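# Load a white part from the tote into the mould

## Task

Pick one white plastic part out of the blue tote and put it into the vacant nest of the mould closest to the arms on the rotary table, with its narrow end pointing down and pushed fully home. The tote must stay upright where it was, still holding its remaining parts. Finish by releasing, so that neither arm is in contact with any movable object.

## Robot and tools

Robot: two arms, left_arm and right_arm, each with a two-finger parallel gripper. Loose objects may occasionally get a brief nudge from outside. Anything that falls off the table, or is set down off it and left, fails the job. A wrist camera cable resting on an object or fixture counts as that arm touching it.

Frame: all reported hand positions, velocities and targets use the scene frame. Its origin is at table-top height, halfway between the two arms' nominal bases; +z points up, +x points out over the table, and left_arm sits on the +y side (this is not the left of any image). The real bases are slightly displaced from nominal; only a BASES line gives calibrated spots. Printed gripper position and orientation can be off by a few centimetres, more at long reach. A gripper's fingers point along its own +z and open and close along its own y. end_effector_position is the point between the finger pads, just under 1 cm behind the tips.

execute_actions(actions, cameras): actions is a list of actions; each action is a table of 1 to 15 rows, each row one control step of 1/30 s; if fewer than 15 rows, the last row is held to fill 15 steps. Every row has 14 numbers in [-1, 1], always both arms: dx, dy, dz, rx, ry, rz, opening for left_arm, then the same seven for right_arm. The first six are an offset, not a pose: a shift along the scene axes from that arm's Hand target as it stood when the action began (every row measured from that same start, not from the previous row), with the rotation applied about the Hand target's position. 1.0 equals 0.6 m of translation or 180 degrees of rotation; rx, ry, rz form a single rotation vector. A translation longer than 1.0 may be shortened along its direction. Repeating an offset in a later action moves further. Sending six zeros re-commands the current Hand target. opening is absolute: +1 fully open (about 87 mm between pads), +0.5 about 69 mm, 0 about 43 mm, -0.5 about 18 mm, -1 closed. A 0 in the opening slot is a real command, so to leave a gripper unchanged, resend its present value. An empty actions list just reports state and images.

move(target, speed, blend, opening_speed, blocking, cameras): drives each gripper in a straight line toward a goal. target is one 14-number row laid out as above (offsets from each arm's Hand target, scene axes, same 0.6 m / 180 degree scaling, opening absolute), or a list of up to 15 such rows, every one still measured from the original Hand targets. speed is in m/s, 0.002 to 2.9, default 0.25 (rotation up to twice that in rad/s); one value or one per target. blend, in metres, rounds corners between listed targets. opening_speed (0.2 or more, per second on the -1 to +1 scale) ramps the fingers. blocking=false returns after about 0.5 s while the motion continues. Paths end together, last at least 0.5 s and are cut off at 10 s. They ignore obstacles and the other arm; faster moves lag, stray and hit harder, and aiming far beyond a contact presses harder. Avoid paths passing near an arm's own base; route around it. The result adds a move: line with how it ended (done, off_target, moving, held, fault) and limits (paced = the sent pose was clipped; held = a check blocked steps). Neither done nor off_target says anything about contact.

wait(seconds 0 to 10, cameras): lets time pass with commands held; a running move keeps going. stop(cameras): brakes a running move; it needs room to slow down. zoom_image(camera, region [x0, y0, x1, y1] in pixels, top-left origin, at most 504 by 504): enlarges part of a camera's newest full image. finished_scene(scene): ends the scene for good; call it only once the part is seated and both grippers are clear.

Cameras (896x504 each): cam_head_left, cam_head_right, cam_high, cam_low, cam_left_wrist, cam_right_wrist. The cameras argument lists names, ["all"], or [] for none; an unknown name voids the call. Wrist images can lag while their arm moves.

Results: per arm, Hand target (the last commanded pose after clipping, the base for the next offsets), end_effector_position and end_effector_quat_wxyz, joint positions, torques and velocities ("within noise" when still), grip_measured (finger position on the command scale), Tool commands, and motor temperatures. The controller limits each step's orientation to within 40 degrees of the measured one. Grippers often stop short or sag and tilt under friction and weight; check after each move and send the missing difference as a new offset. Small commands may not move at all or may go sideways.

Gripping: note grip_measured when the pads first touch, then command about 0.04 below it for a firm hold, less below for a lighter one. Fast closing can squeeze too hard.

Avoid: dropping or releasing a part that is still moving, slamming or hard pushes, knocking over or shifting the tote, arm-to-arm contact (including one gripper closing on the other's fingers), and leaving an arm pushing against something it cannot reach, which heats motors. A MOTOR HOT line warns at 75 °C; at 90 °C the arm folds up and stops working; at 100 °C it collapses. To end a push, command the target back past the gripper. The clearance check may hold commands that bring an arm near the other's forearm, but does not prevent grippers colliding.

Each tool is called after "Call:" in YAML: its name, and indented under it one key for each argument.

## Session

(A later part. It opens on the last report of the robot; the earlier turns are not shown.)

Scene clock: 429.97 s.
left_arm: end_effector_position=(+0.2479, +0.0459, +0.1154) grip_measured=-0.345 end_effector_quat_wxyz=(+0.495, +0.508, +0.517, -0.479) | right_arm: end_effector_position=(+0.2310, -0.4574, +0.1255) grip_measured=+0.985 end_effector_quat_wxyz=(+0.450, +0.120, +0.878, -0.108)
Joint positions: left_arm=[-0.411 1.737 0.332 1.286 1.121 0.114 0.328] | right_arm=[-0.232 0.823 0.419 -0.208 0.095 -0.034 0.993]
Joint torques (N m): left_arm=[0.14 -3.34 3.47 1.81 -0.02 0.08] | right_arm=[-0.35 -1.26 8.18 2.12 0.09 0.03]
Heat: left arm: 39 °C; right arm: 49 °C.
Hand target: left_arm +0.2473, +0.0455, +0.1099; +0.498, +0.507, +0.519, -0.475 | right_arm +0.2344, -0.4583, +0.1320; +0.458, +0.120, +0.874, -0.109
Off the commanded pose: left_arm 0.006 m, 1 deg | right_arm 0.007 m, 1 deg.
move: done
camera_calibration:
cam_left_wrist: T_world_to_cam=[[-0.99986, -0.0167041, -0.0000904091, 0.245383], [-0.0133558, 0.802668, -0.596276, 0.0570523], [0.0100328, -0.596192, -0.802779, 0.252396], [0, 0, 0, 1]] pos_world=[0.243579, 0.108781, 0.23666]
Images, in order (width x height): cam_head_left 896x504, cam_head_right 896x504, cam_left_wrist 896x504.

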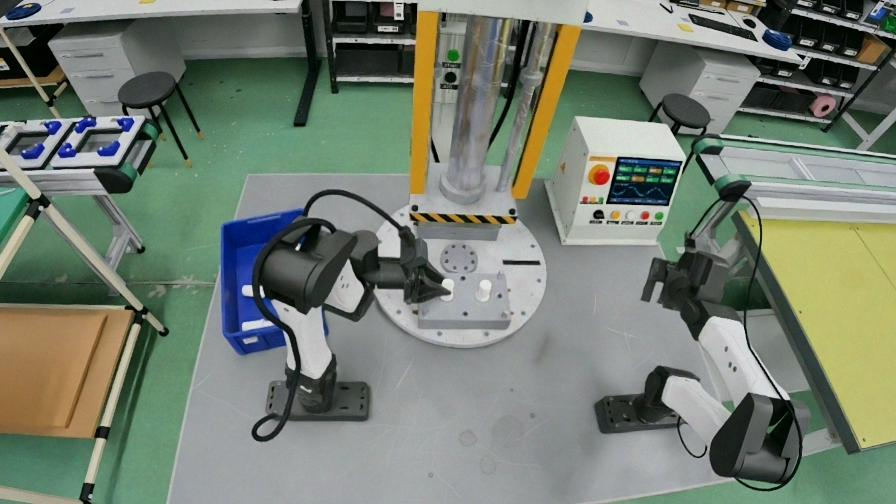

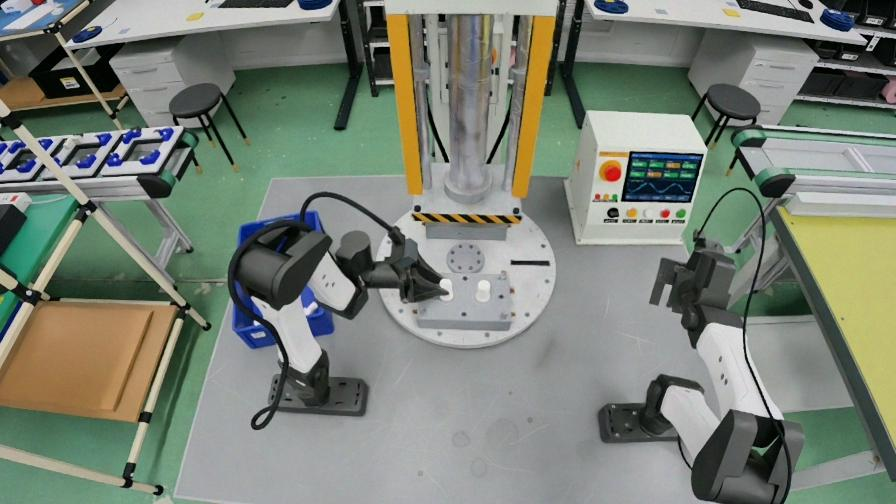

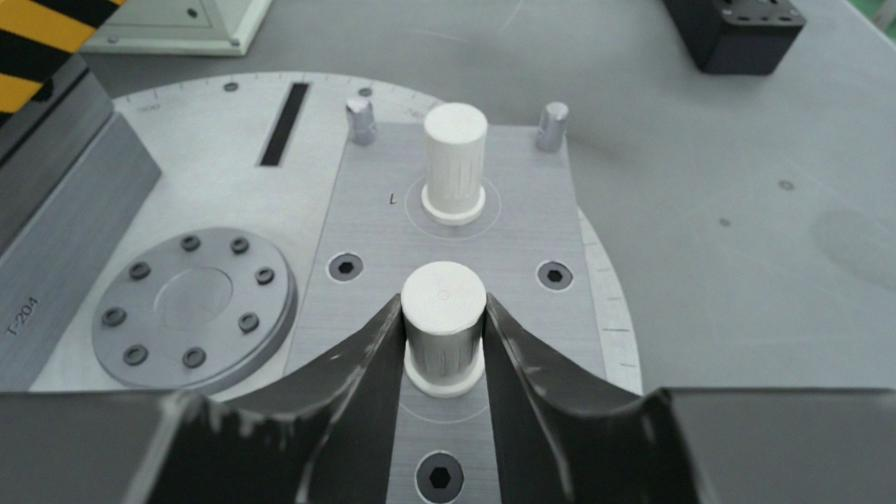

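Call:
move:
  target: [0,0,0.006,0,0,0,-0.5, 0,0,0,0,0,0,1]
  speed: 0.03

Call:
move:
  target: [0,0,0,0,0,0,-0.1, 0,0,0,0,0,0,1]
  opening_speed: 0.25
  cameras: ["cam_left_wrist","cam_head_right","cam_head_left"]

Call:
zoom_image:
  camera: "cam_head_right"
  region: [430, 265, 500, 310]

Call:
zoom_image:
  camera: "cam_left_wrist"
  region: [370, 90, 540, 460]

Scene clock: 441.57 s.
left_arm: end_effector_position=(+0.2479, +0.0459, +0.1154) grip_measured=-0.345 end_effector_quat_wxyz=(+0.495, +0.508, +0.517, -0.479) | right_arm: end_effector_position=(+0.2310, -0.4574, +0.1255) grip_measured=+0.985 end_effector_quat_wxyz=(+0.450, +0.120, +0.878, -0.108)
Joint positions: left_arm=[-0.411 1.737 0.332 1.286 1.121 0.114 0.328] | right_arm=[-0.232 0.823 0.419 -0.208 0.095 -0.034 0.993]
Joint torques (N m): left_arm=[0.16 -4.77 3.69 1.64 -0.02 0.05] | right_arm=[-0.29 -1.13 8.13 2.12 0.09 0.01]
Heat: left arm: 39 °C; right arm: 49 °C.
Hand target: left_arm +0.2473, +0.0455, +0.1135; +0.498, +0.507, +0.519, -0.475 | right_arm +0.2344, -0.4583, +0.1320; +0.458, +0.120, +0.874, -0.109
Off the commanded pose: left_arm 0.002 m, 1 deg | right_arm 0.007 m, 1 deg.
move: done
camera_calibration:
cam_left_wrist: T_world_to_cam=[[-0.99986, -0.0167041, -0.0000904091, 0.245383], [-0.0133558, 0.802668, -0.596276, 0.0570523], [0.0100328, -0.596192, -0.802779, 0.252396], [0, 0, 0, 1]] pos_world=[0.243579, 0.108781, 0.23666]
cam_right_wrist: T_world_to_cam=[[-0.31501, -0.944202, 0.0961823, -0.375248], [-0.946053, 0.304287, -0.111325, 0.397031], [0.0758463, -0.126062, -0.989119, 0.190546], [0, 0, 0, 1]] pos_world=[0.242954, -0.451101, 0.268765]

Scene clock: 443.37 s.
left_arm: end_effector_position=(+0.2481, +0.0461, +0.1147) grip_measured=-0.100 end_effector_quat_wxyz=(+0.494, +0.507, +0.519, -0.479) | right_arm: end_effector_position=(+0.2310, -0.4574, +0.1255) grip_measured=+0.985 end_effector_quat_wxyz=(+0.450, +0.120, +0.878, -0.108)
Joint positions: left_arm=[-0.411 1.737 0.332 1.281 1.118 0.114 0.45] | right_arm=[-0.232 0.823 0.419 -0.208 0.095 -0.034 0.993]
Joint torques (N m): left_arm=[0.14 -4.78 3.69 1.69 0.01 0.05] | right_arm=[-0.35 -1.33 8.1 2.13 0.08 0.04]
Heat: left arm: 39 °C; right arm: 49 °C.
Hand target: left_arm +0.2473, +0.0455, +0.1135; +0.498, +0.507, +0.519, -0.475 | right_arm +0.2344, -0.4583, +0.1320; +0.458, +0.120, +0.874, -0.109
Off the commanded pose: left_arm 0.002 m, 1 deg | right_arm 0.007 m, 1 deg.
move: done
camera_calibration:
cam_left_wrist: T_world_to_cam=[[-0.999805, -0.0193353, 0.00389706, 0.245208], [-0.0178638, 0.803892, -0.594508, 0.0573196], [0.00836219, -0.594462, -0.804081, 0.252375], [0, 0, 0, 1]] pos_world=[0.244074, 0.108689, 0.236051]
Images, in order (width x height): cam_head_left 896x504, cam_head_right 896x504, cam_left_wrist 896x504.

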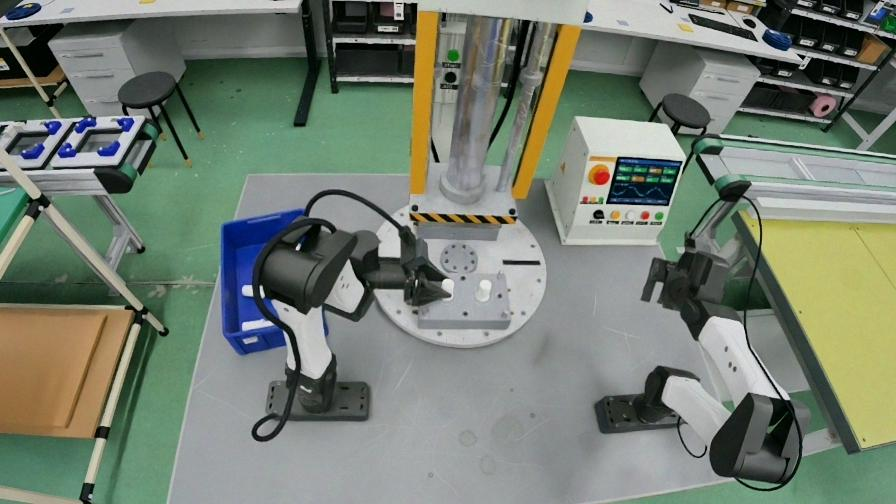

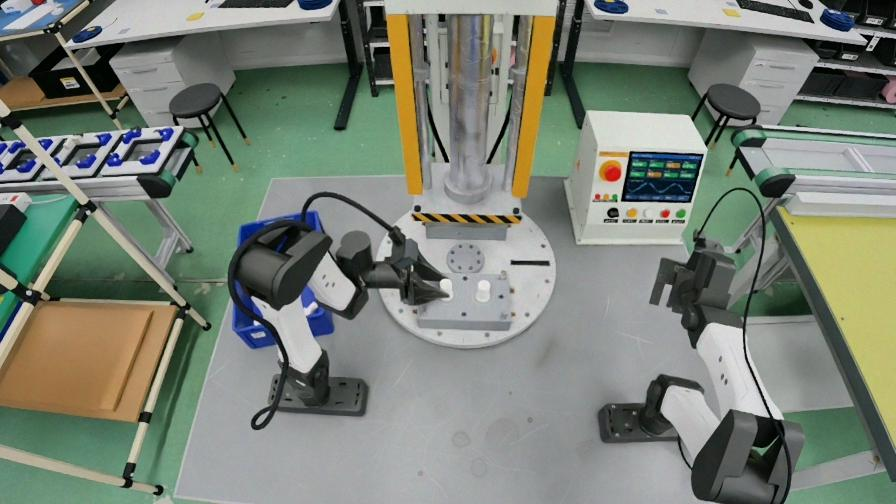

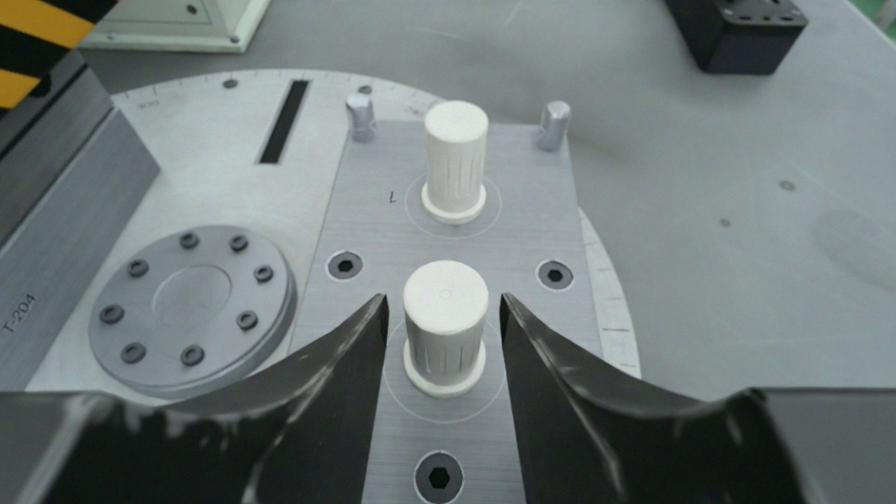

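Scaled by 7.200 from the camera's 896x504 image, which has a finer 1280x720 frame.

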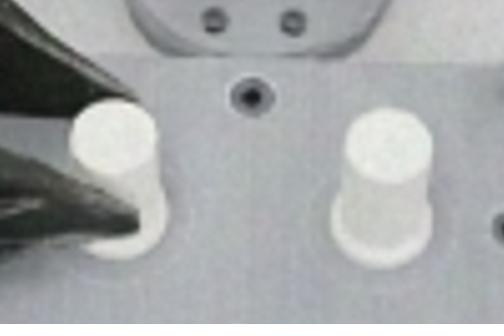

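Scaled by 1.362 from the camera's 896x504 image, which has a finer 1280x720 frame.

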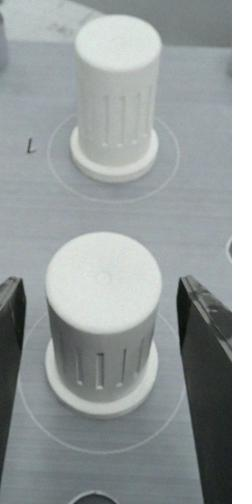

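Call:
move:
  target:
    - [-0.003,0.06,0.015,0,0,0,-0.1, 0,0,0,0,0,0,1]
    - [-0.006,0.14,0.1,0,0,0,-0.1,0,0,0,0,0,0,1]
    - [-0.006,0.14,0.3,0,0,0,-0.1,0,0,0,0,0,0,1]
  speed: 0.08
  cameras: ["all"]

Call:
zoom_image:
  camera: "cam_head_right"
  region: [430, 265, 500, 310]

Call:
zoom_image:
  camera: "cam_low"
  region: [350, 150, 460, 260]

Call:
zoom_image:
  camera: "cam_left_wrist"
  region: [350, 150, 600, 450]

Scene clock: 461.37 s.
left_arm: end_effector_position=(+0.2406, +0.1286, +0.2846) grip_measured=-0.100 end_effector_quat_wxyz=(+0.490, +0.494, +0.528, -0.486) | right_arm: end_effector_position=(+0.2310, -0.4574, +0.1255) grip_measured=+0.985 end_effector_quat_wxyz=(+0.450, +0.120, +0.878, -0.108)
Joint positions: left_arm=[-0.056 1.049 0.765 -0.129 1.455 0.381 0.45] | right_arm=[-0.232 0.823 0.419 -0.208 0.095 -0.034 0.993]
Joint torques (N m): left_arm=[1.07 -2.32 10.89 1.22 0.39 0.2] | right_arm=[-0.29 -1.33 8.13 2.13 0.11 0.03]
Heat: left arm: 40 °C; right arm: 49 °C.
Hand target: left_arm +0.2437, +0.1296, +0.2934; +0.498, +0.507, +0.519, -0.475 | right_arm +0.2344, -0.4583, +0.1320; +0.458, +0.120, +0.874, -0.109
Off the commanded pose: left_arm 0.009 m, 2 deg | right_arm 0.007 m, 1 deg.
move: done
camera_calibration:
cam_left_wrist: T_world_to_cam=[[-0.998872, -0.0316646, 0.035385, 0.230971], [-0.0465741, 0.798518, -0.600166, 0.101058], [-0.00925154, -0.601137, -0.799092, 0.441893], [0, 0, 0, 1]] pos_world=[0.239505, 0.192255, 0.405592]
cam_right_wrist: T_world_to_cam=[[-0.31501, -0.944202, 0.0961823, -0.375248], [-0.946053, 0.304287, -0.111325, 0.397031], [0.0758463, -0.126062, -0.989119, 0.190546], [0, 0, 0, 1]] pos_world=[0.242954, -0.451101, 0.268765]

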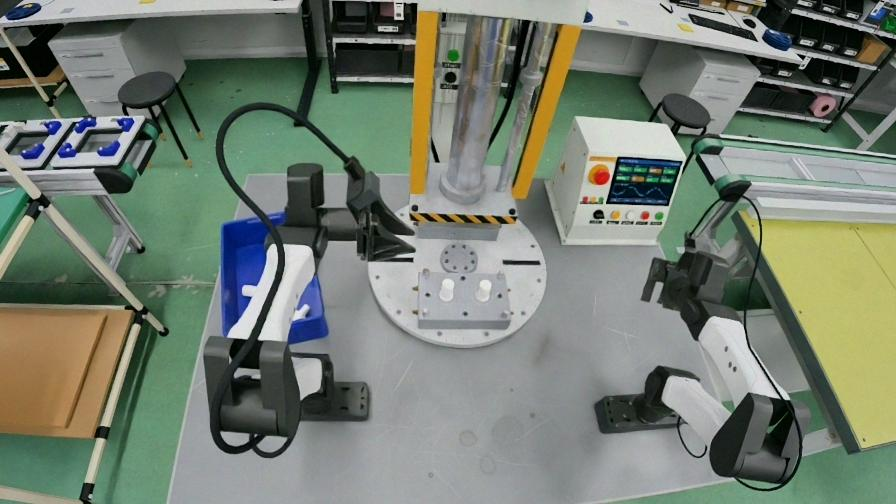

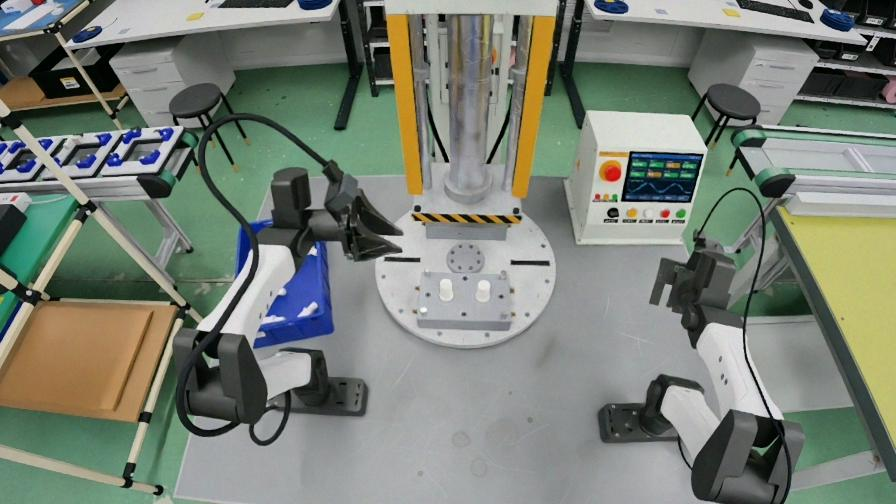

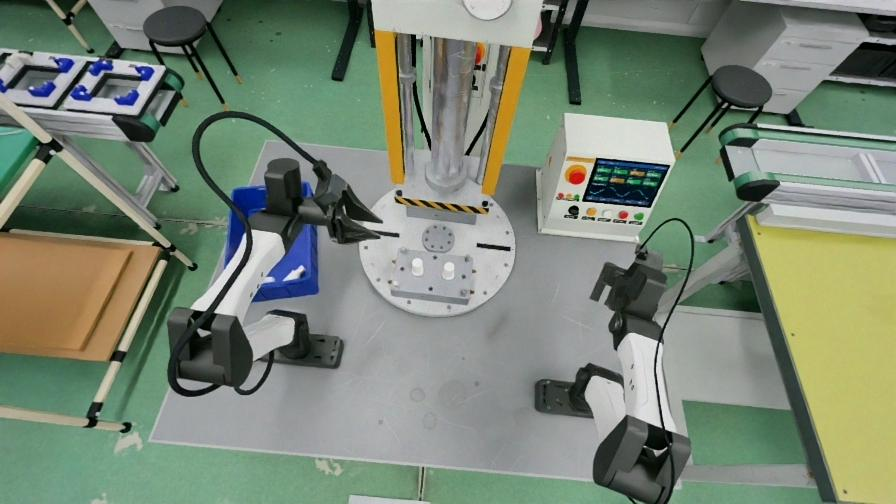

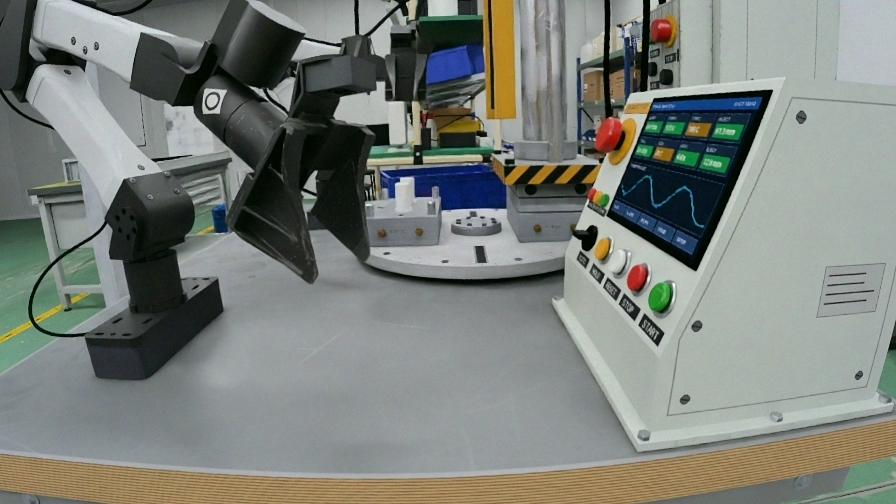

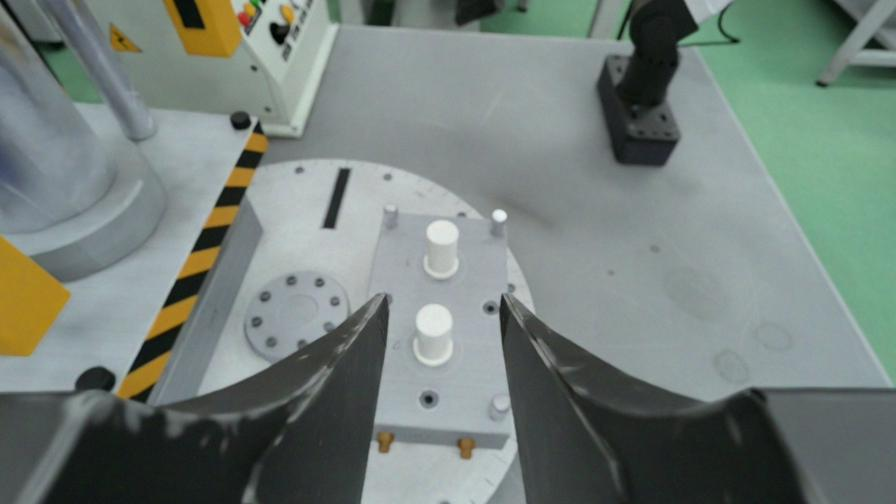

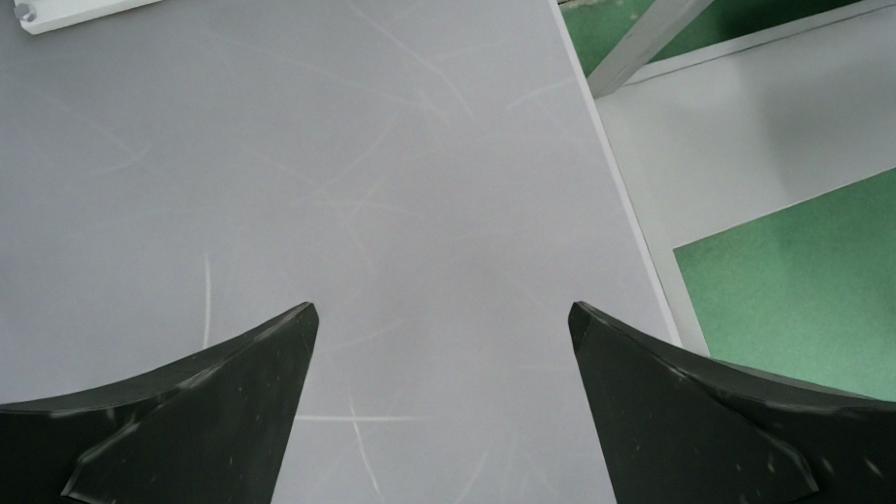

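Scaled by 7.200 from the camera's 896x504 image, which has a finer 1280x720 frame.

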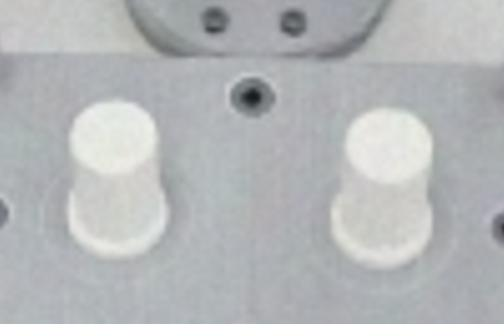

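Scaled by 4.582 from the camera's 896x504 image, which has a finer 1280x720 frame.

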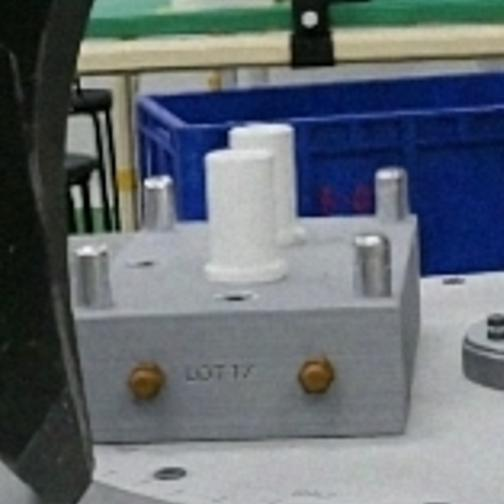

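Scaled by 1.680 from the camera's 896x504 image, which has a finer 1280x720 frame.

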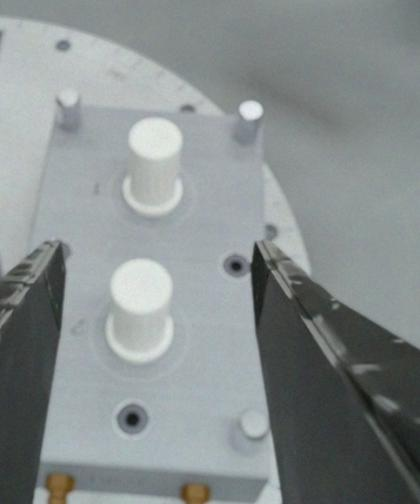

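Call:
finished_scene:
  scene: 2

The scene is finished: the task was done.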